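# Arrange golf bench for a putting drill with two arms

## Task

Put the spirit level down on one of its wide faces on the table, at the spot the sanding block now occupies, and rest all three golf balls in a line along its upper face. Set the blue parts bin upright on the end of the mat farther from the tee, with its low front wall turned toward the viewer, and put the red mint tin inside it. Lay the sanding block flat on the table at the spot the bin now occupies and stand the drink can upside down on it. The tee must end up empty, and the mat must stay in place with its green side up.

## Robot and tools

Robot: two arms, left_arm on the +y side and right_arm on the -y side. Each ends in a five-finger hand: right_arm has a right hand, left_arm its mirror image. Calibrated bases in the scene frame: left_arm at (+0.038, +0.254, +0.019) m, right_arm at (+0.027, -0.299, +0.012) m, both facing nearly along +x. A camera stand sits behind the arms.

Frames: the scene frame has its origin at table height midway between the arms, +z up and +x out over the table. Each arm's poses, targets, offsets and wrist-camera poses use that arm's own base axes. The fixed camera and the table use the scene frame. Each arm's hand point sits 0.05 m in front of the palm and 0.15 m out from the wrist face. Its +z runs along the straight fingers and +y out of the palm. On the right hand +x points across the palm away from the thumb; on the left hand it points toward the thumb. Straight fingers reach 0.06 to 0.07 m past the point, about 0.06 m behind it along -y. A bracket on the little-finger side of the wrist can strike things.

execute_actions(actions, cameras): actions is a list of actions. Each action is a list of 1 to 15 rows, one row per 1/30 s step; a shorter list repeats its last row. Each row is a single list of 28 numbers in [-1, 1] covering both arms, even when one arm is idle: left dx, dy, dz, rx, ry, rz; left little, ring, middle, index, thumb_bend, thumb_turn, force_limit, speed; then the same 14 for the right arm. dx to rz are an offset from that arm's Hand target as it stood when the action began, in its base axes. Every row counts from that same start. 1.0 equals 0.6 m or 180 degrees, and rx, ry, rz form one rotation vector. Six zeros re-command the current Hand target.

Hand numbers are absolute motor targets. For fingers and thumb_bend, +1 is straight and -1 is curled. thumb_turn +1 puts the thumb beside the palm and -1 puts it in front of the palm, facing the fingers. force_limit runs linearly from about 0 N at -1 to 10 N at +1 (15 N for the two thumb motors). speed runs from near zero at -1 to full at +0.48 and above. A motor only starts when its target changes by at least 0.002. To leave a hand unchanged, resend the eight numbers last sent to it. If none have been sent yet, send its hand_measured followed by hand_force_limit and hand_speed. With the thumb in front of the palm the hand holds objects about 0.035 to 0.065 m thick, or handles down to 0.025 m. For a gentle grip, close with speed at -0.94 or lower. To squeeze harder, raise force_limit and send a target more closed than hand_measured. To loosen, send a target more open than hand_measured.

move(target, speed, blend, blocking, cameras): target is one 28-number row or a list of up to 15 rows, laid out and scaled as above. Every row is an offset from the Hand targets at the start of the call, not from the previous row. The hand points travel in straight lines and all finish together, within 10 s at most. speed is in m/s, from 0.002 to 4.3, default 0.25; turning is capped at twice that in rad/s. Give one value, or one per target. blend (m) rounds the corners at intermediate targets; 0 stops at each. blocking=false returns after about 0.5 s while the move carries on. Moves do not avoid obstacles or the other arm. Route around an arm's own base, not close past it. The result adds a move: line giving the ending (done, off_target, moving, held, fault) and any limits (paced = commanded pose clipped, held = steps withheld).

wait(seconds 0 to 10) runs the scene while holding the last commands. stop brakes a running move. zoom_image(camera, region [x0, y0, x1, y1]) enlarges part of the latest image of cam_high, cam_left_wrist or cam_right_wrist; the region is at most 504 by 504 pixels. show_instructions shows the reference pages. finished_scene(scene) ends the current scene, given by its number, and cannot be undone.

Results: for each arm, end_effector_position (m) and end_effector_quat_wxyz in its base frame, plus Hand target (the last commanded pose after clipping; the next offsets start from it), joint positions, velocities and torques. For each hand, six values in motor order: hand_measured, hand_stopped_by (moving, target, force, stalled, fault) and hand_load_n (load in N at the fingertip, positive when the finger is pushed open; it drops toward 0 if a grip is lost). Images are 896x504. Calibration for each camera is given with K, distortion and T_world_to_cam.

Habits: the hand tracks commands loosely. It often rests 1 to 3 cm short, usually low, without touching anything. Send the remaining distance as a new offset. Each step, orientation is clipped to within 40 degrees of the measured pose. Joint ranges (rad): waist ±2.880, shoulder 0 to 3.142, elbow 0 to 3.019, wrist pitch -1.693 to 1.571, wrist yaw ±1.571, wrist roll ±2.094.

Avoid: knocking objects off the table or leaving them off it, dropping parts from a height, releasing parts that are still moving, and fast impacts or hard presses against fixed or heavy things. Also avoid overloading fingers with twisting or fast-swung loads, and any contact between the two hands or arms. A blocked arm keeps pushing until it is commanded back past its hand point. Holding loads or keeping an arm stretched out heats its motors. A MOTOR HOT line warns at 85 °C; at 100 °C the arm goes limp for 30 to 60 s. Loose objects may occasionally be nudged by outside pushes.

Each tool is called after "Emit:" by a JSON object that holds its "api" and its "payload", one argument or row to a line.

Reference images:

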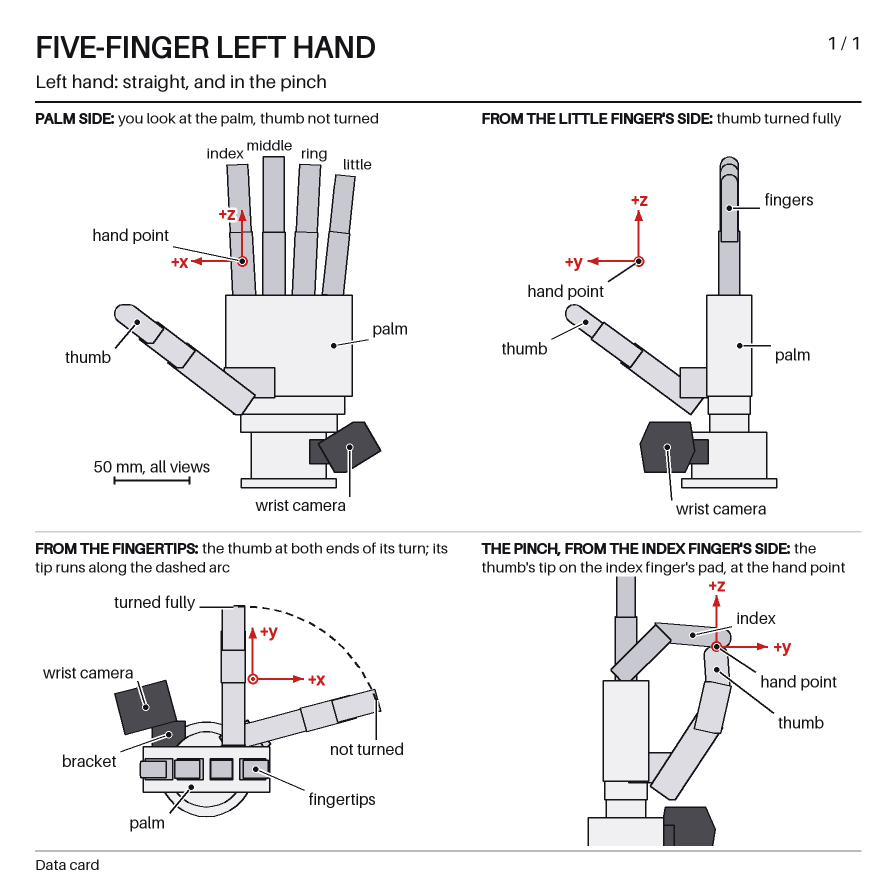

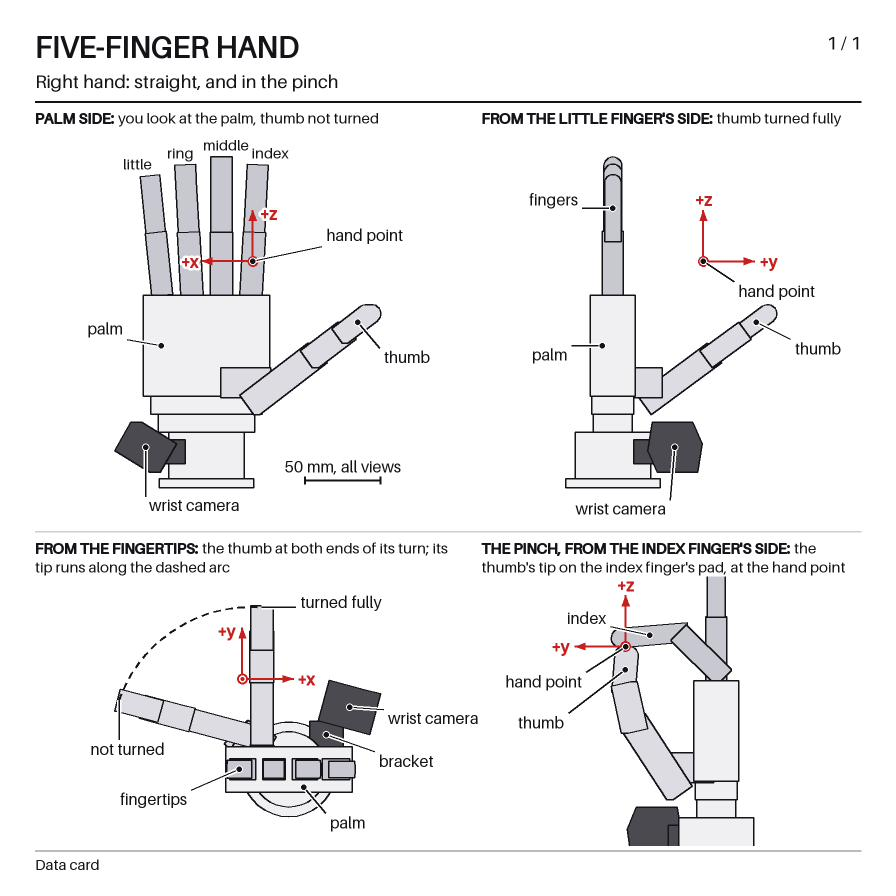

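## Session

Emit:
{"api": "execute_actions", "payload": {
  "actions": []
}}

Scene clock: 0.00 s.
left_arm: end_effector_position=(+0.4236, +0.0504, +0.3192) hand_measured=(+1.000, +1.000, +1.000, +1.000, +1.000, +1.000) hand_load_n=(+0.0, +0.0, +0.0, +0.0, +0.0, +0.0) hand_stopped_by=(target, target, target, target, target, target) hand_force_limit=0.00 hand_speed=-0.80 end_effector_quat_wxyz=(+0.435, -0.544, +0.670, -0.257) | right_arm: end_effector_position=(+0.4762, -0.3200, +0.0943) hand_measured=(+1.000, +1.000, +1.000, +1.000, +1.000, +1.000) hand_load_n=(+0.0, +0.0, +0.0, +0.0, +0.0, +0.5) hand_stopped_by=(target, target, target, target, target, target) hand_force_limit=0.00 hand_speed=-0.80 end_effector_quat_wxyz=(-0.449, +0.736, -0.157, +0.482)
Joint positions: left_arm=[0.133 0.916 1.012 -0.607 -0.014 0.347] | right_arm=[-0.912 1.789 1.097 -0.151 -1.392 -1.446]
Joint velocities: within noise
Joint torques (N m): no reading
Heat: left arm: hottest waist 31 °C; right arm: hottest wrist yaw 26 °C.
Hand target: left_arm +0.4282, +0.0510, +0.3353; +0.447, -0.539, +0.663, -0.264 | right_arm +0.4820, -0.3275, +0.1057; -0.441, +0.737, -0.147, +0.491

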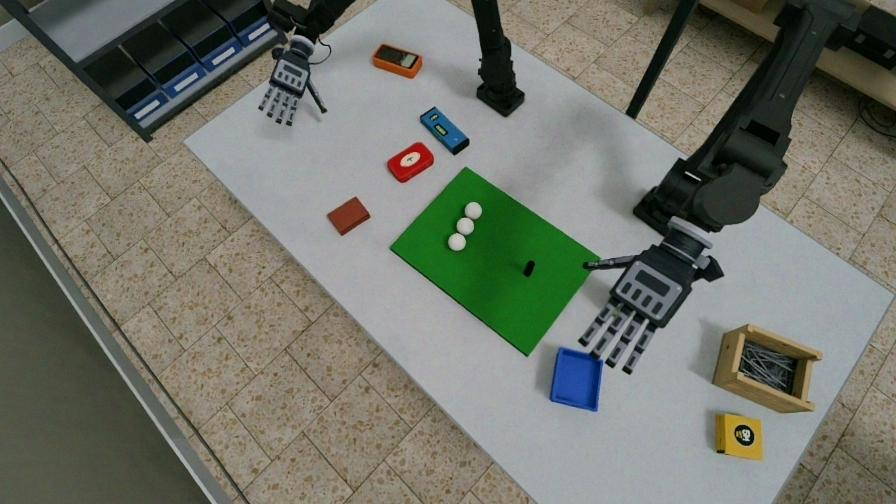

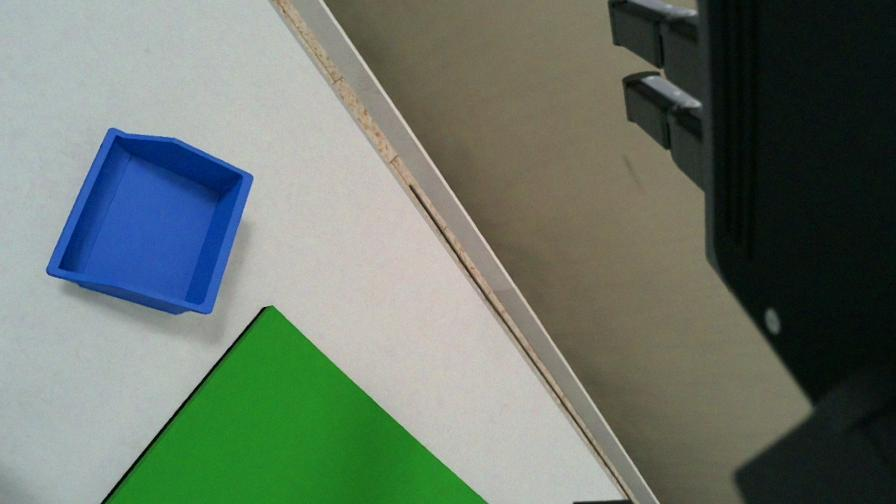

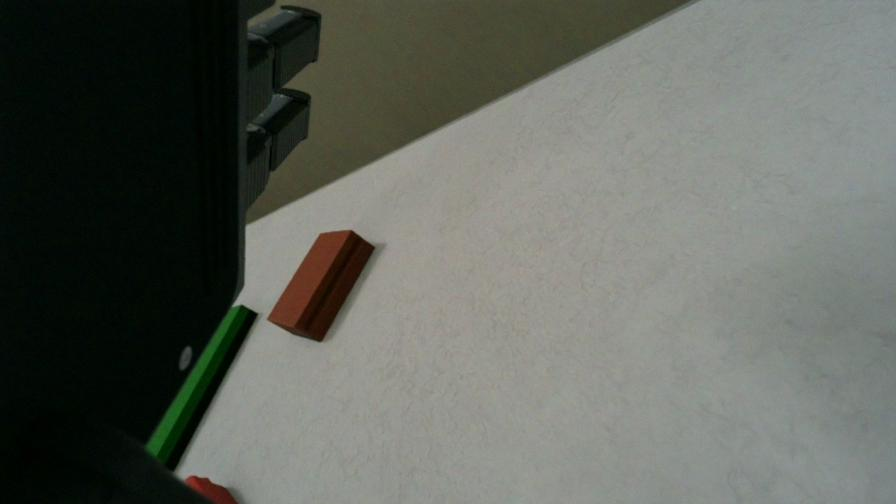

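Emit:
{"api": "zoom_image", "payload": {
  "camera": "cam_high",
  "region": [180, 0, 520, 260]
}}

Emit:
{"api": "zoom_image", "payload": {
  "camera": "cam_high",
  "region": [380, 140, 720, 400]
}}

Emit:
{"api": "zoom_image", "payload": {
  "camera": "cam_high",
  "region": [556, 200, 896, 504]
}}

Scaled by 1.482.

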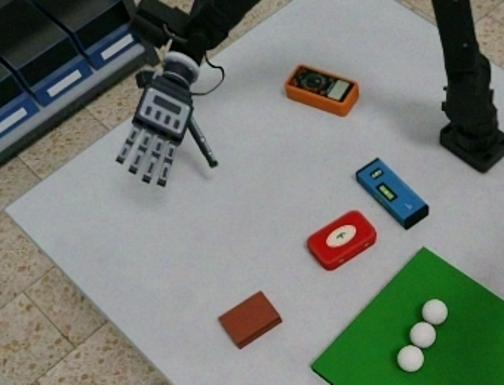

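Scaled by 1.482.

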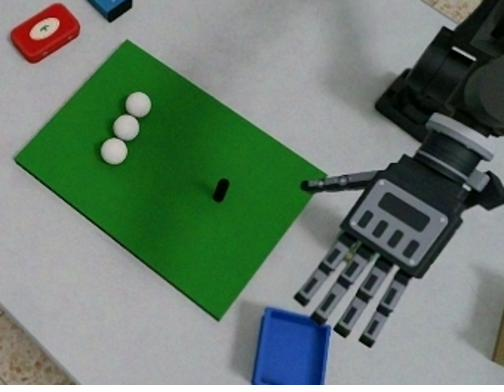

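Scaled by 1.482.

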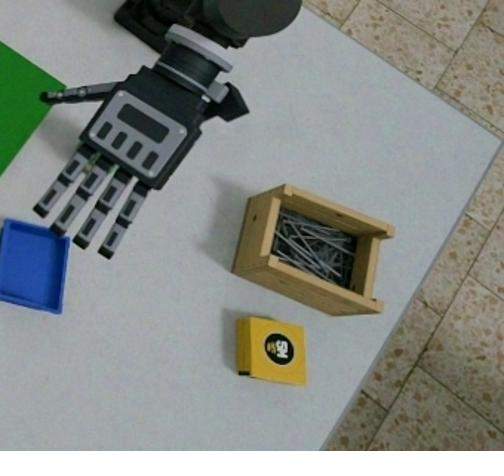

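Emit:
{"api": "move", "payload": {
  "target": [0, -0.3, 0.083, 0, 0, 0, 1,1,1,1,1,1,0,-0.8, 0,0,0,0,0,0, 1,1,1,1,1,1,0,-0.8],
  "cameras": ["all"]
}}

Scene clock: 168.40 s.
left_arm: end_effector_position=(+0.4220, -0.1283, +0.3594) hand_measured=(+1.000, +1.000, +1.000, +1.000, +1.000, +1.000) hand_load_n=(+0.0, +0.0, +0.0, +0.0, +0.0, -0.5) hand_stopped_by=(target, target, target, target, target, target) hand_force_limit=0.00 hand_speed=-0.80 end_effector_quat_wxyz=(+0.440, -0.533, +0.678, -0.249) | right_arm: end_effector_position=(+0.4762, -0.3201, +0.0942) hand_measured=(+1.000, +1.000, +1.000, +1.000, +1.000, +1.000) hand_load_n=(+0.0, +0.0, +0.0, +0.0, +0.0, +0.0) hand_stopped_by=(target, target, target, target, target, target) hand_force_limit=0.00 hand_speed=-0.80 end_effector_quat_wxyz=(-0.448, +0.736, -0.157, +0.482)
Joint positions: left_arm=[-0.463 1.023 1.196 -0.774 -0.528 0.058] | right_arm=[-0.912 1.789 1.097 -0.151 -1.392 -1.446]
Joint torques (N m): left_arm=[1.73 -5.3 14.89 1.8 -0.32 0.06] | right_arm=[-0.44 -13.68 8.44 0.79 -0.5 0.11]
Heat: left arm: hottest elbow 39 °C; right arm: hottest shoulder 33 °C.
Hand target: left_arm +0.4282, -0.1289, +0.3850; +0.447, -0.539, +0.663, -0.264 | right_arm +0.4820, -0.3276, +0.1057; -0.441, +0.737, -0.147, +0.491
Off the commanded pose: left_arm 0.026 m, 3 deg | right_arm 0.015 m, 2 deg.
move: off_target (left_arm, right_arm)
camera_calibration:
cam_left_wrist: T_world_to_cam=[[0.520693, -0.549842, 0.65311, -0.516957], [-0.566754, -0.794734, -0.217228, 0.215919], [0.63849, -0.257044, -0.725437, 0.079514], [0, 0, 0, 1]] pos_world=[0.34078, -0.0922075, 0.442216]
cam_right_wrist: T_world_to_cam=[[0.335524, -0.651693, -0.680236, -0.29562], [-0.828453, 0.139607, -0.54238, 0.484101], [0.44843, 0.745524, -0.493056, 0.188459], [0, 0, 0, 1]] pos_world=[0.415732, -0.400738, 0.154396]

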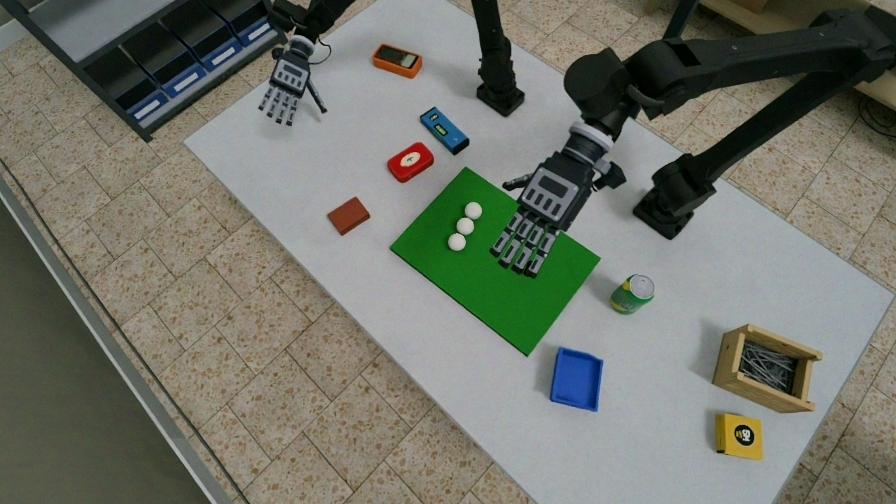

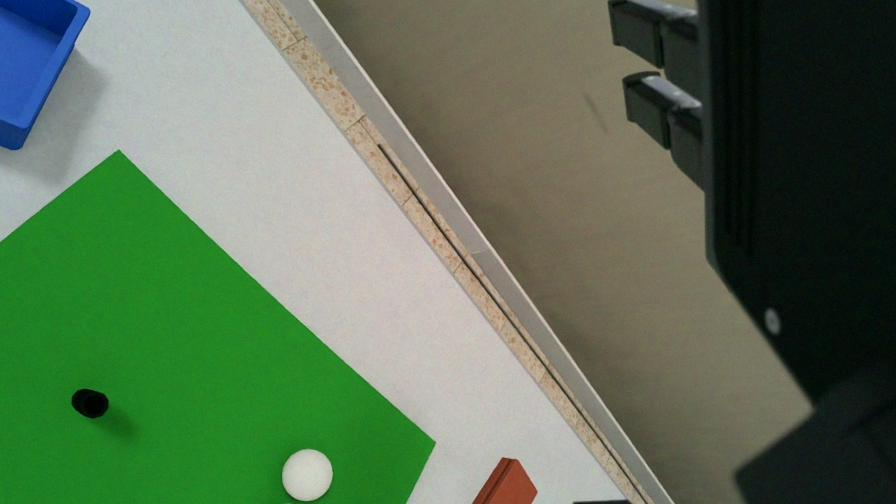

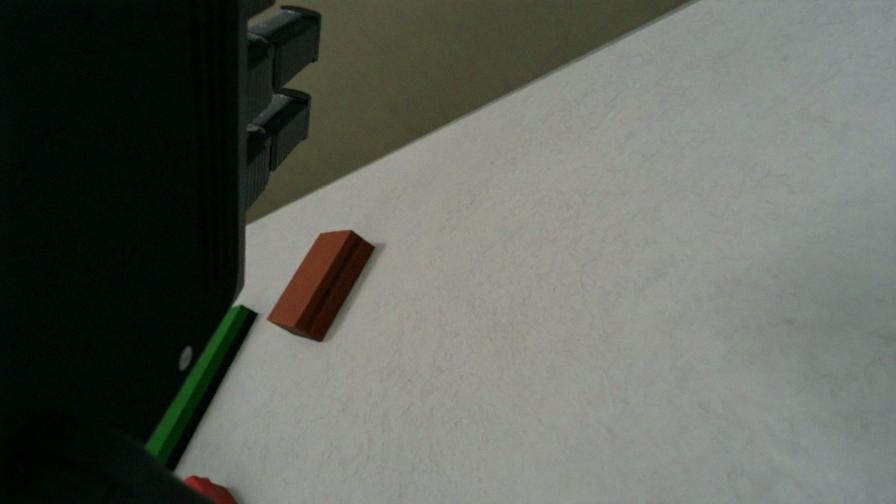

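Emit:
{"api": "zoom_image", "payload": {
  "camera": "cam_high",
  "region": [530, 250, 680, 430]
}}

Emit:
{"api": "zoom_image", "payload": {
  "camera": "cam_high",
  "region": [320, 90, 500, 270]
}}

Scaled by 2.800.

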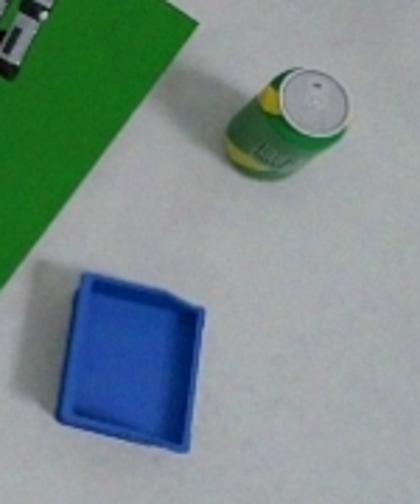

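Scaled by 2.800.

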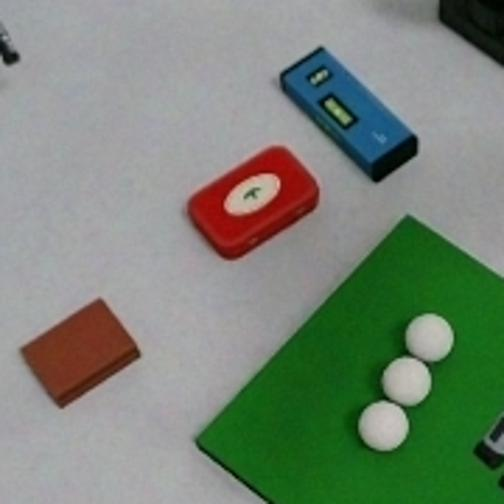

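Emit:
{"api": "move", "payload": {
  "target": [
    [-0.047, 0.43, -0.09, 0, 0, 0, 1,1,1,1,1,1,0,-0.8, 0,0,0.3,0,0,0, 1,1,1,1,1,1,0,-0.8],
    [-0.047, 0.43, -0.09, 0, 0, 0, 1,1,1,1,1,1,0,-0.8, -0.137,0.546,0.324,0.14,0.2236,-0.2437, 1,1,1,1,1,1,0,-0.8]
  ],
  "blend": 0.08,
  "speed": 0.3,
  "cameras": ["all"]
}}

Scene clock: 443.60 s.
left_arm: end_effector_position=(+0.3962, +0.1247, +0.3321) hand_measured=(+1.000, +1.000, +1.000, +1.000, +1.000, +1.000) hand_load_n=(+0.0, -0.5, +0.0, +0.0, +0.0, +0.0) hand_stopped_by=(target, target, target, target, target, target) hand_force_limit=0.00 hand_speed=-0.80 end_effector_quat_wxyz=(+0.441, -0.544, +0.663, -0.266) | right_arm: end_effector_position=(+0.3953, -0.0031, +0.2745) hand_measured=(+1.000, +1.000, +1.000, +1.000, +1.000, +1.000) hand_load_n=(+0.0, +0.0, +0.0, +0.0, +0.0, +0.0) hand_stopped_by=(target, target, target, target, target, target) hand_force_limit=0.00 hand_speed=-0.80 end_effector_quat_wxyz=(-0.286, +0.647, -0.646, +0.286)
Joint positions: left_arm=[0.417 0.892 1.024 -0.637 0.239 0.472] | right_arm=[-0.114 0.955 1.01 -0.798 -0.085 -0.078]
Joint torques (N m): left_arm=[1.67 -3.72 10.25 3.36 0.12 0.27] | right_arm=[0.21 -6.36 12.05 0.73 0.21 0.26]
Heat: left arm: hottest elbow 50 °C; right arm: hottest elbow 35 °C.
Hand target: left_arm +0.4001, +0.1291, +0.3311; +0.447, -0.539, +0.663, -0.264 | right_arm +0.3998, +0.0001, +0.3001; -0.299, +0.641, -0.641, +0.299
Off the commanded pose: left_arm 0.006 m, 1 deg | right_arm 0.026 m, 2 deg.
move: off_target (right_arm)
camera_calibration:
cam_left_wrist: T_world_to_cam=[[0.511296, -0.515265, 0.687807, -0.358686], [-0.547784, -0.812077, -0.201155, 0.385711], [0.6622, -0.27392, -0.697466, 0.124526], [0, 0, 0, 1]] pos_world=[0.312219, 0.162519, 0.411147]
cam_right_wrist: T_world_to_cam=[[-0.625083, -0.209679, -0.751868, 0.461434], [-0.54877, 0.803056, 0.232278, 0.149433], [0.555088, 0.557796, -0.617043, 0.068638], [0, 0, 0, 1]] pos_world=[0.332339, -0.0615357, 0.35458]

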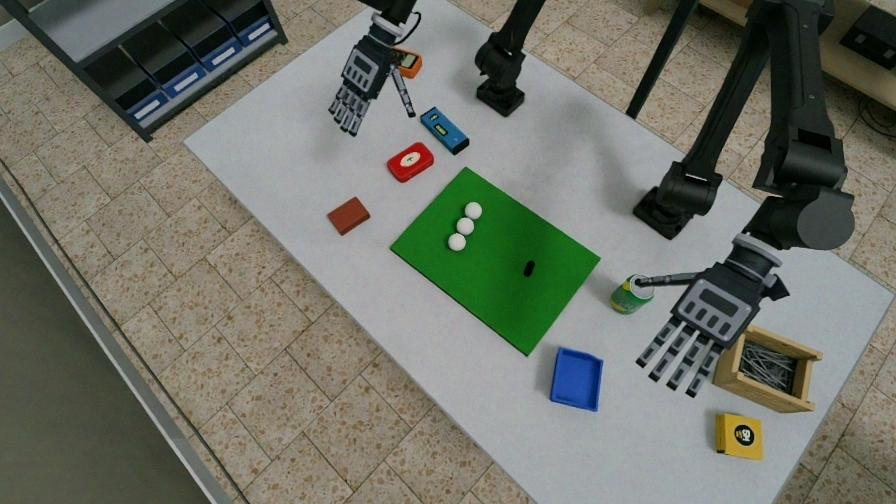

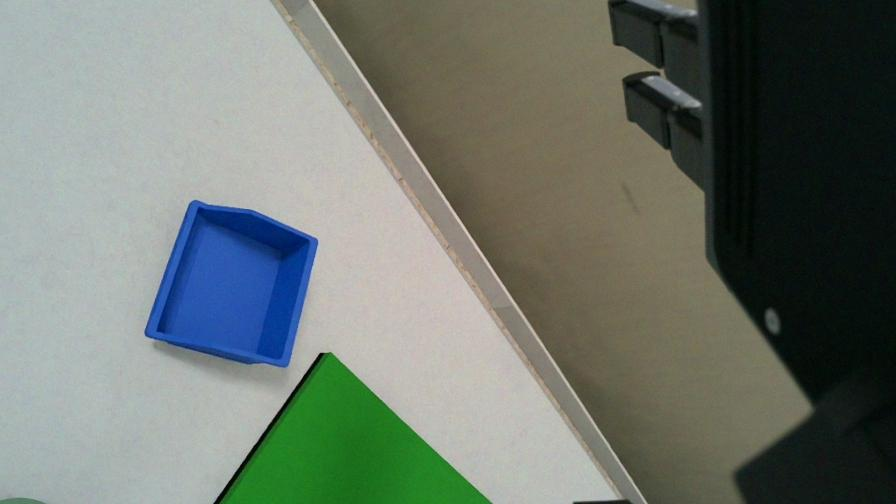

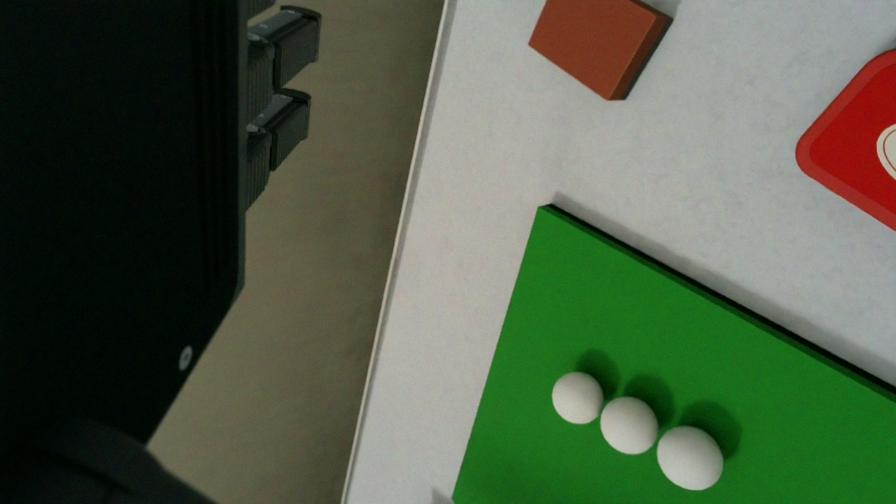

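Emit:
{"api": "zoom_image", "payload": {
  "camera": "cam_left_wrist",
  "region": [120, 180, 360, 390]
}}

Emit:
{"api": "zoom_image", "payload": {
  "camera": "cam_right_wrist",
  "region": [440, 330, 780, 504]
}}

Emit:
{"api": "zoom_image", "payload": {
  "camera": "cam_high",
  "region": [370, 90, 500, 200]
}}

Scaled by 2.100.

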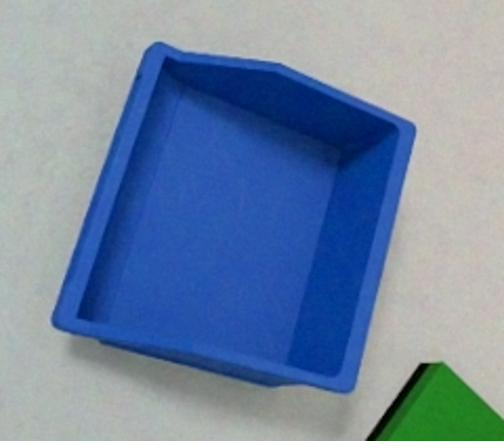

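Scaled by 1.482.

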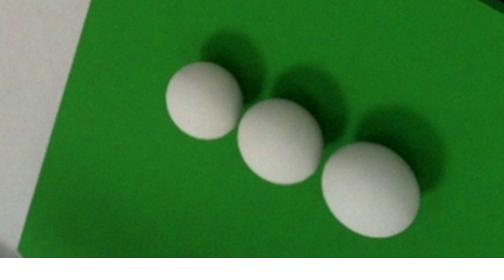

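Scaled by 3.877.

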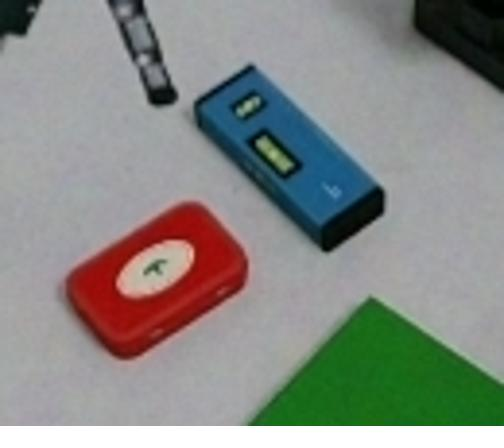

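Emit:
{"api": "move", "payload": {
  "target": [0.05, 0.018, -0.268, 0, 0, 0, 1,1,1,1,1,1,0,-0.8, 0.212,-0.0085,-0.30,0.0236,-0.0276,0.4497, 0.8,0.8,0.8,0.8,0.7,-1,0,0],
  "speed": 0.3,
  "cameras": ["all"]
}}

Scene clock: 769.63 s.
left_arm: end_effector_position=(+0.4263, +0.1384, +0.1702) hand_measured=(+1.000, +1.000, +1.000, +1.000, +1.000, +1.000) hand_load_n=(+0.0, +0.0, +0.0, +0.0, +0.0, +0.0) hand_stopped_by=(target, target, target, target, target, target) hand_force_limit=0.00 hand_speed=-0.80 end_effector_quat_wxyz=(+0.441, -0.545, +0.663, -0.264) | right_arm: end_effector_position=(+0.5089, -0.0052, +0.1083) hand_measured=(+0.800, +0.800, +0.800, +0.800, +0.700, -1.000) hand_load_n=(+0.0, +0.0, +0.0, +0.0, +0.0, +0.0) hand_stopped_by=(target, target, target, target, target, target) hand_force_limit=0.00 hand_speed=0.00 end_effector_quat_wxyz=(-0.470, +0.878, -0.085, +0.022)
Joint positions: left_arm=[0.417 1.048 0.685 -0.143 0.237 0.472] | right_arm=[-0.256 1.864 1.502 -1.373 -0.971 -1.72]
Joint torques (N m): left_arm=[1.08 -5.01 9.98 3.36 -0.03 0.23] | right_arm=[0.21 -13.74 11.32 -0.7 -0.58 0.02]
Heat: left arm: hottest elbow 46 °C; right arm: hottest elbow 61 °C.
Hand target: left_arm +0.4301, +0.1400, +0.1704; +0.447, -0.539, +0.663, -0.264 | right_arm +0.5269, -0.0051, +0.1202; -0.468, +0.880, -0.069, +0.037
Off the commanded pose: left_arm 0.004 m, 1 deg | right_arm 0.022 m, 2 deg.
move: off_target (right_arm)
camera_calibration:
cam_left_wrist: T_world_to_cam=[[0.51355, -0.514528, 0.686679, -0.256482], [-0.546585, -0.813059, -0.200448, 0.3803], [0.661446, -0.272388, -0.69878, -0.00414518], [0, 0, 0, 1]] pos_world=[0.342325, 0.17611, 0.249455]
cam_right_wrist: T_world_to_cam=[[0.0851329, -0.529867, -0.843797, 0.0539305], [-0.883479, -0.431694, 0.181948, 0.421519], [-0.460671, 0.729987, -0.504878, 0.409813], [0, 0, 0, 1]] pos_world=[0.5566, -0.0886145, 0.175717]

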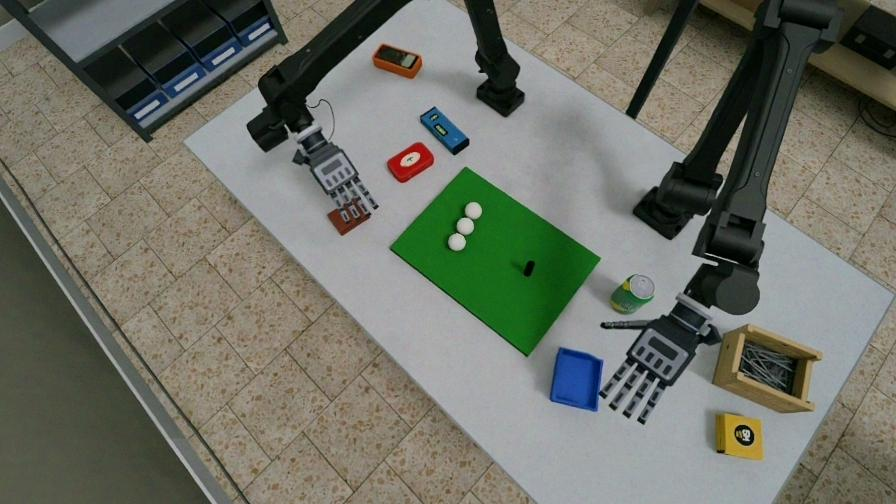

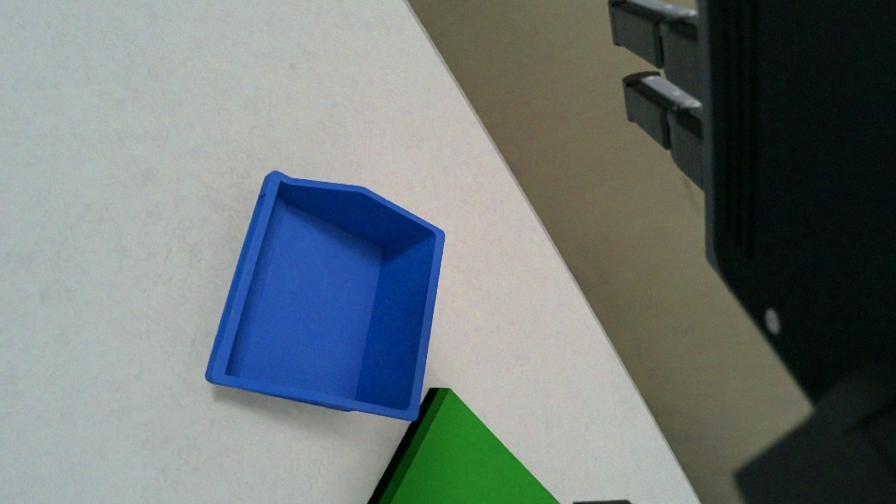

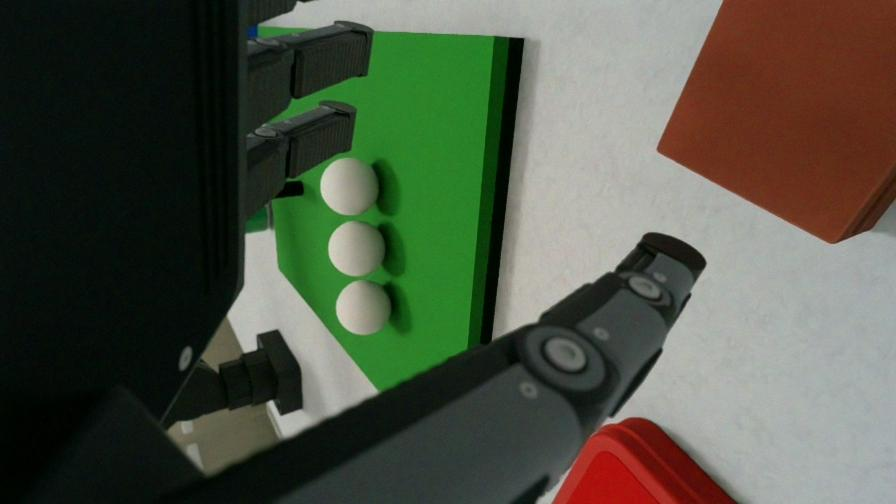

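Emit:
{"api": "zoom_image", "payload": {
  "camera": "cam_left_wrist",
  "region": [190, 150, 460, 430]
}}

Emit:
{"api": "move", "payload": {
  "target": [0, 0, 0, 0, 0, 0, 1,1,1,1,1,1,0,-0.8, 0.036,-0.044,-0.08,0,0,0, 0.8,0.8,0.8,0.8,0.8,-1,0,0],
  "speed": 0.15,
  "cameras": ["cam_right_wrist","cam_high"]
}}

Scaled by 1.800.

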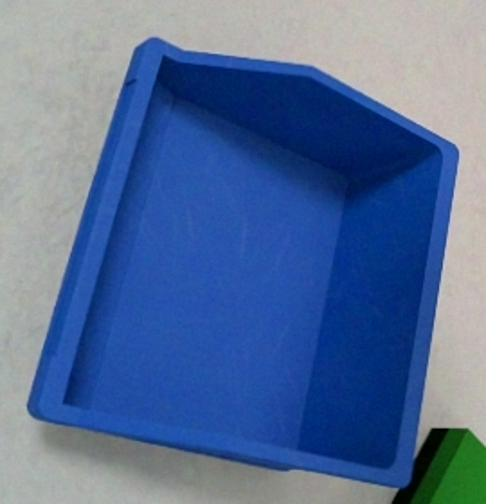

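Scene clock: 807.93 s.
left_arm: end_effector_position=(+0.4263, +0.1384, +0.1702) hand_measured=(+1.000, +1.000, +1.000, +1.000, +1.000, +1.000) hand_load_n=(+0.0, +0.0, +0.0, +0.0, +0.0, +0.0) hand_stopped_by=(target, target, target, target, target, target) hand_force_limit=0.00 hand_speed=-0.80 end_effector_quat_wxyz=(+0.441, -0.545, +0.663, -0.264) | right_arm: end_effector_position=(+0.5271, -0.0184, +0.0597) hand_measured=(+0.800, +0.800, +0.800, +0.800, +0.800, -1.000) hand_load_n=(+0.0, +0.0, +0.0, +0.0, +0.0, +0.0) hand_stopped_by=(target, target, target, target, target, target) hand_force_limit=0.00 hand_speed=0.00 end_effector_quat_wxyz=(-0.473, +0.877, -0.080, +0.008)
Joint positions: left_arm=[0.417 1.048 0.685 -0.143 0.237 0.472] | right_arm=[-0.269 1.994 1.56 -1.373 -0.967 -1.782]
Joint torques (N m): left_arm=[1.03 -5.07 9.98 3.34 -0.03 0.23] | right_arm=[-1.44 -15.38 10.82 -0.25 -0.49 0.01]
Heat: left arm: hottest elbow 43 °C; right arm: hottest elbow 60 °C.
Hand target: left_arm +0.4301, +0.1400, +0.1704; +0.447, -0.539, +0.663, -0.264 | right_arm +0.5486, -0.0315, +0.0722; -0.468, +0.880, -0.069, +0.037
Off the commanded pose: left_arm 0.004 m, 1 deg | right_arm 0.028 m, 4 deg.
move: off_target (right_arm)
camera_calibration:
cam_right_wrist: T_world_to_cam=[[0.080351, -0.521031, -0.849747, 0.00743386], [-0.869974, -0.452753, 0.195347, 0.432369], [-0.486507, 0.723561, -0.489663, 0.415944], [0, 0, 0, 1]] pos_world=[0.577912, -0.101331, 0.125527]
Images, in order (width x height): cam_high 896x504, cam_right_wrist 896x504.

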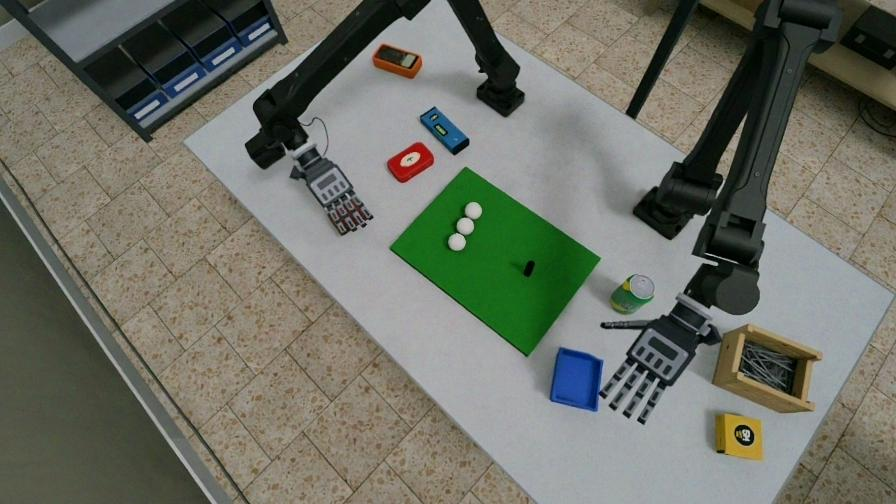

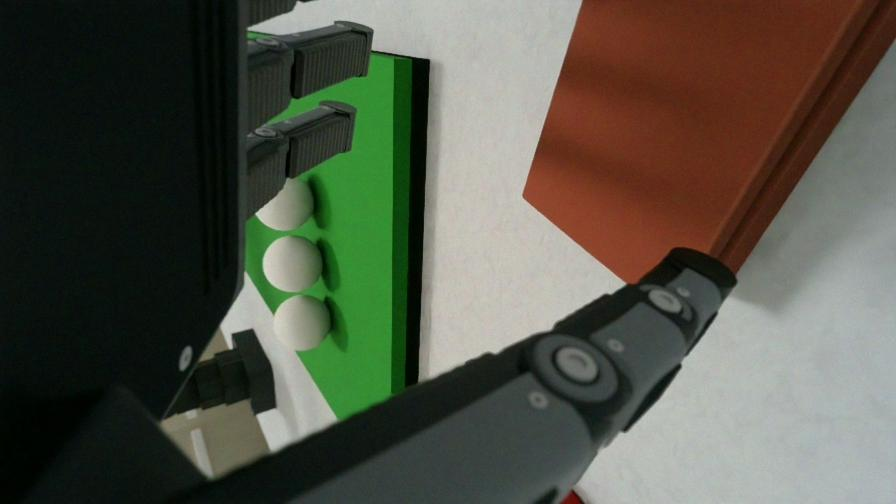

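Emit:
{"api": "move", "payload": {
  "target": [
    [0, 0, 0, 0, 0, 0, 1,1,1,1,1,1,0,-0.8, 0.005,-0.03,0,0,0,0, 0.8,0.8,0.8,0.8,0.8,-1,0,0],
    [0, 0, 0, 0, 0, 0, 1,1,1,1,1,1,0,-0.8, 0.005,-0.03,-0.06,0,0,0, 0.8,0.8,0.8,0.8,0.8,-1,0,0]
  ],
  "speed": 0.1,
  "cameras": ["cam_right_wrist","cam_high"]
}}

Scene clock: 826.37 s.
left_arm: end_effector_position=(+0.4263, +0.1384, +0.1702) hand_measured=(+1.000, +1.000, +1.000, +1.000, +1.000, +1.000) hand_load_n=(+0.0, +0.0, +0.0, +0.0, +0.0, +0.0) hand_stopped_by=(target, target, target, target, target, target) hand_force_limit=0.00 hand_speed=-0.80 end_effector_quat_wxyz=(+0.441, -0.545, +0.663, -0.264) | right_arm: end_effector_position=(+0.5431, -0.0409, +0.0382) hand_measured=(+0.800, +0.800, +0.800, +0.800, +0.800, -1.000) hand_load_n=(+0.0, +0.0, +0.0, +0.0, +0.0, +0.0) hand_stopped_by=(target, target, target, target, target, target) hand_force_limit=0.00 hand_speed=0.00 end_effector_quat_wxyz=(-0.471, +0.879, -0.073, +0.024)
Joint positions: left_arm=[0.417 1.048 0.685 -0.143 0.237 0.472] | right_arm=[-0.3 2.056 1.604 -1.36 -0.962 -1.831]
Joint torques (N m): left_arm=[1.08 -5.01 9.99 3.34 -0.03 0.23] | right_arm=[-1.26 -15.44 8.14 0.02 -0.44 0.02]
Heat: left arm: hottest elbow 42 °C; right arm: hottest elbow 58 °C.
Hand target: left_arm +0.4301, +0.1400, +0.1704; +0.447, -0.539, +0.663, -0.264 | right_arm +0.5515, -0.0495, +0.0363; -0.468, +0.880, -0.069, +0.037
Off the commanded pose: left_arm 0.004 m, 1 deg | right_arm 0.012 m, 2 deg.
move: off_target (right_arm)
camera_calibration:
cam_right_wrist: T_world_to_cam=[[0.108109, -0.527675, -0.842539, -0.0394976], [-0.877462, -0.449026, 0.168631, 0.445521], [-0.467304, 0.721065, -0.511558, 0.419715], [0, 0, 0, 1]] pos_world=[0.591333, -0.123434, 0.106302]
Images, in order (width x height): cam_high 896x504, cam_right_wrist 896x504.

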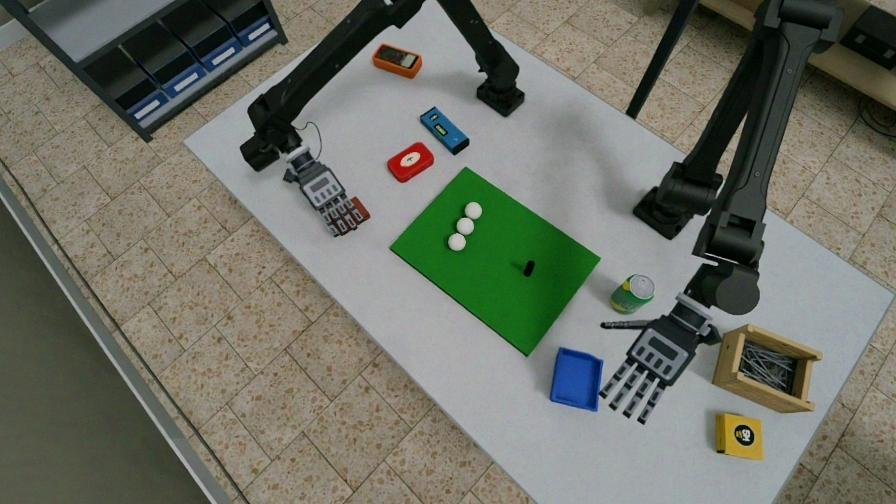

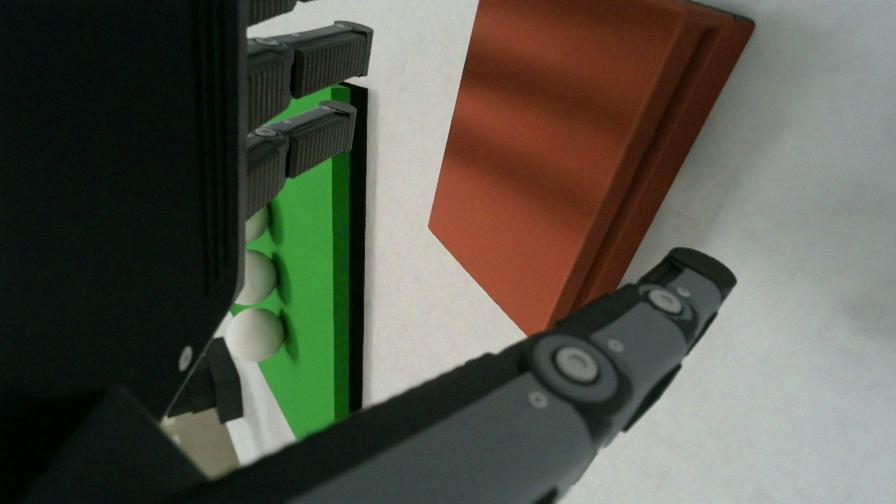

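Emit:
{"api": "move", "payload": {
  "target": [0, 0, 0, 0, 0, 0, 1,1,1,1,1,1,0,-0.8, -0.008,0.01,-0.037,0,0,0, 0.8,0.8,0.8,0.8,0.8,-1,0,0],
  "speed": 0.08,
  "cameras": ["cam_right_wrist"]
}}

Scene clock: 850.40 s.
left_arm: end_effector_position=(+0.4263, +0.1384, +0.1702) hand_measured=(+1.000, +1.000, +1.000, +1.000, +1.000, +1.000) hand_load_n=(+0.0, +0.0, +0.0, +0.0, -0.5, +0.0) hand_stopped_by=(target, target, target, target, target, target) hand_force_limit=0.00 hand_speed=-0.80 end_effector_quat_wxyz=(+0.441, -0.545, +0.663, -0.264) | right_arm: end_effector_position=(+0.5485, -0.0426, +0.0248) hand_measured=(+0.800, +0.800, +0.800, +0.800, +0.800, -1.000) hand_load_n=(+0.0, +0.0, +0.0, +0.0, +0.0, +0.0) hand_stopped_by=(target, target, target, target, target, target) hand_force_limit=0.00 hand_speed=0.00 end_effector_quat_wxyz=(-0.467, +0.881, -0.064, +0.041)
Joint positions: left_arm=[0.417 1.048 0.685 -0.143 0.237 0.472] | right_arm=[-0.3 2.061 1.581 -1.293 -0.962 -1.831]
Joint torques (N m): left_arm=[1.08 -5.01 9.98 3.34 -0.03 0.23] | right_arm=[-0.73 -15.15 6.26 0.1 -0.52 0.14]
Heat: left arm: hottest elbow 42 °C; right arm: hottest elbow 53 °C.
Hand target: left_arm +0.4301, +0.1400, +0.1704; +0.447, -0.539, +0.663, -0.264 | right_arm +0.5468, -0.0435, +0.0141; -0.468, +0.880, -0.069, +0.037
Off the commanded pose: left_arm 0.004 m, 1 deg | right_arm 0.011 m, 1 deg.
move: off_target (right_arm)
camera_calibration:
cam_right_wrist: T_world_to_cam=[[0.13958, -0.537375, -0.831712, -0.0702564], [-0.883278, -0.447232, 0.140726, 0.455748], [-0.447591, 0.714991, -0.537076, 0.406177], [0, 0, 0, 1]] pos_world=[0.594159, -0.124342, 0.0955793]
Images, in order (width x height): cam_right_wrist 896x504.

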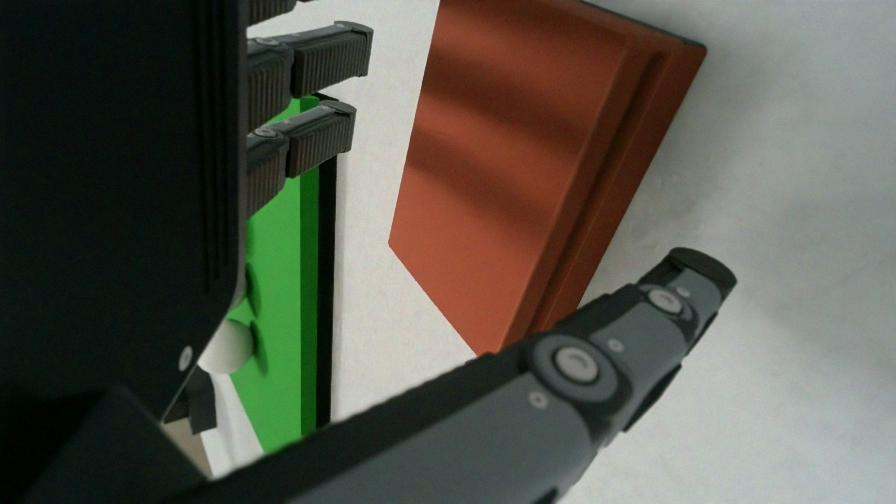

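Emit:
{"api": "move", "payload": {
  "target": [
    [0, 0, 0, 0, 0, 0, 1,1,1,1,1,1,0,-0.8, -0.004,0.006,-0.022,0,0,0, 0.8,0.8,0.8,0.8,0.8,-1,0,0],
    [0, 0, 0, 0, 0, 0, 1,1,1,1,1,1,0,-0.8, -0.004,0.006,-0.022,0,0,0, 0.2,0.2,0.2,0.2,0.2,-1,-0.1,-0.85]
  ],
  "speed": 0.08,
  "cameras": ["cam_right_wrist"]
}}

Emit:
{"api": "wait", "payload": {
  "seconds": 2,
  "cameras": ["cam_right_wrist"]
}}

Scene clock: 868.90 s.
left_arm: end_effector_position=(+0.4263, +0.1384, +0.1702) hand_measured=(+1.000, +1.000, +1.000, +1.000, +1.000, +1.000) hand_load_n=(+0.0, -0.5, +0.0, +0.0, +0.0, +0.0) hand_stopped_by=(target, target, target, target, target, target) hand_force_limit=0.00 hand_speed=-0.80 end_effector_quat_wxyz=(+0.441, -0.545, +0.663, -0.264) | right_arm: end_effector_position=(+0.5478, -0.0360, +0.0137) hand_measured=(+0.200, +0.358, +0.358, +0.372, +0.580, -1.000) hand_load_n=(+0.0, +4.5, +5.5, +2.0, +9.5, +2.0) hand_stopped_by=(target, force, force, force, force, target) hand_force_limit=-0.10 hand_speed=-0.85 end_effector_quat_wxyz=(-0.473, +0.877, -0.064, +0.043)
Joint positions: left_arm=[0.417 1.048 0.685 -0.143 0.237 0.472] | right_arm=[-0.293 2.069 1.557 -1.253 -0.978 -1.823]
Joint torques (N m): left_arm=[1.03 -5.07 9.98 3.36 -0.03 0.23] | right_arm=[-0.79 -14.97 6.09 0.09 0.1 0.13]
Heat: left arm: hottest elbow 42 °C; right arm: hottest elbow 47 °C.
Hand target: left_arm +0.4301, +0.1400, +0.1704; +0.447, -0.539, +0.663, -0.264 | right_arm +0.5444, -0.0399, +0.0009; -0.468, +0.880, -0.069, +0.037
Off the commanded pose: left_arm 0.004 m, 1 deg | right_arm 0.014 m, 1 deg.
move: off_target (right_arm); target 2's new numbers were sent with right_arm's hand 0.011 m and 1 deg from that target
camera_calibration:
cam_right_wrist: T_world_to_cam=[[0.143016, -0.526187, -0.838256, -0.077164], [-0.884487, -0.447997, 0.130312, 0.460463], [-0.444105, 0.72279, -0.529477, 0.393495], [0, 0, 0, 1]] pos_world=[0.593062, -0.118731, 0.0836593]
Images, in order (width x height): cam_right_wrist 896x504.

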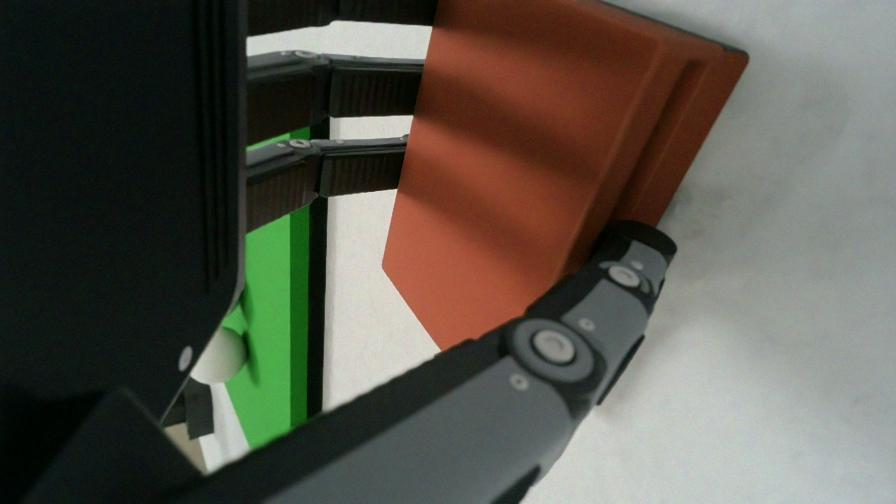

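Scene clock: 870.90 s.
left_arm: end_effector_position=(+0.4263, +0.1384, +0.1702) hand_measured=(+1.000, +1.000, +1.000, +1.000, +1.000, +1.000) hand_load_n=(+0.0, +0.0, +0.0, +0.0, +0.0, +0.0) hand_stopped_by=(target, target, target, target, target, target) hand_force_limit=0.00 hand_speed=-0.80 end_effector_quat_wxyz=(+0.441, -0.545, +0.663, -0.264) | right_arm: end_effector_position=(+0.5478, -0.0360, +0.0137) hand_measured=(+0.200, +0.358, +0.358, +0.372, +0.580, -1.000) hand_load_n=(+0.0, +4.5, +5.5, +2.0, +9.5, +2.0) hand_stopped_by=(target, force, force, force, force, target) hand_force_limit=-0.10 hand_speed=-0.85 end_effector_quat_wxyz=(-0.473, +0.877, -0.064, +0.043)
Joint positions: left_arm=[0.417 1.048 0.685 -0.143 0.237 0.472] | right_arm=[-0.293 2.069 1.557 -1.253 -0.978 -1.823]
Joint torques (N m): left_arm=[1.03 -5.07 9.98 3.34 -0.03 0.23] | right_arm=[-0.85 -14.97 6.09 0.09 0.1 0.14]
Heat: left arm: hottest elbow 42 °C; right arm: hottest elbow 47 °C.
Hand target: left_arm +0.4301, +0.1400, +0.1704; +0.447, -0.539, +0.663, -0.264 | right_arm +0.5444, -0.0399, +0.0009; -0.468, +0.880, -0.069, +0.037
Off the commanded pose: left_arm 0.004 m, 1 deg | right_arm 0.014 m, 1 deg.
wait: 2.00 s; at rest by 0.17 s
camera_calibration:
cam_right_wrist: T_world_to_cam=[[0.143016, -0.526187, -0.838256, -0.077164], [-0.884487, -0.447997, 0.130312, 0.460463], [-0.444105, 0.72279, -0.529477, 0.393495], [0, 0, 0, 1]] pos_world=[0.593062, -0.118731, 0.0836593]
Images, in order (width x height): cam_right_wrist 896x504.

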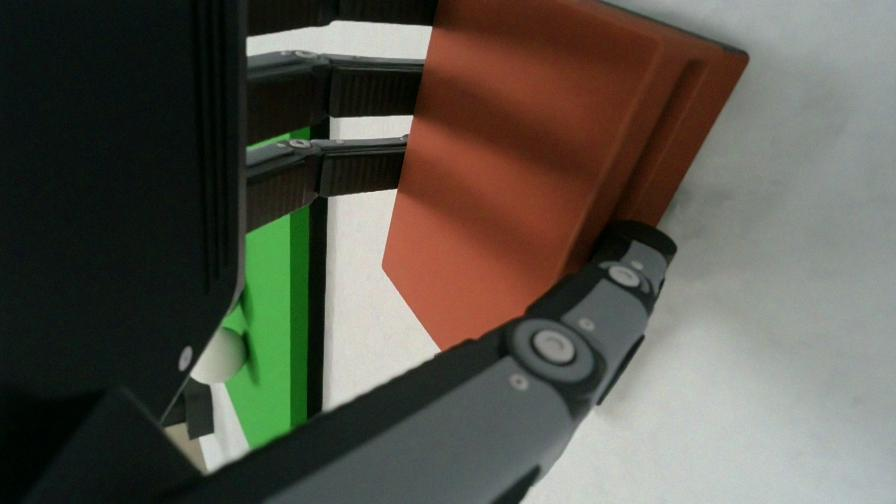

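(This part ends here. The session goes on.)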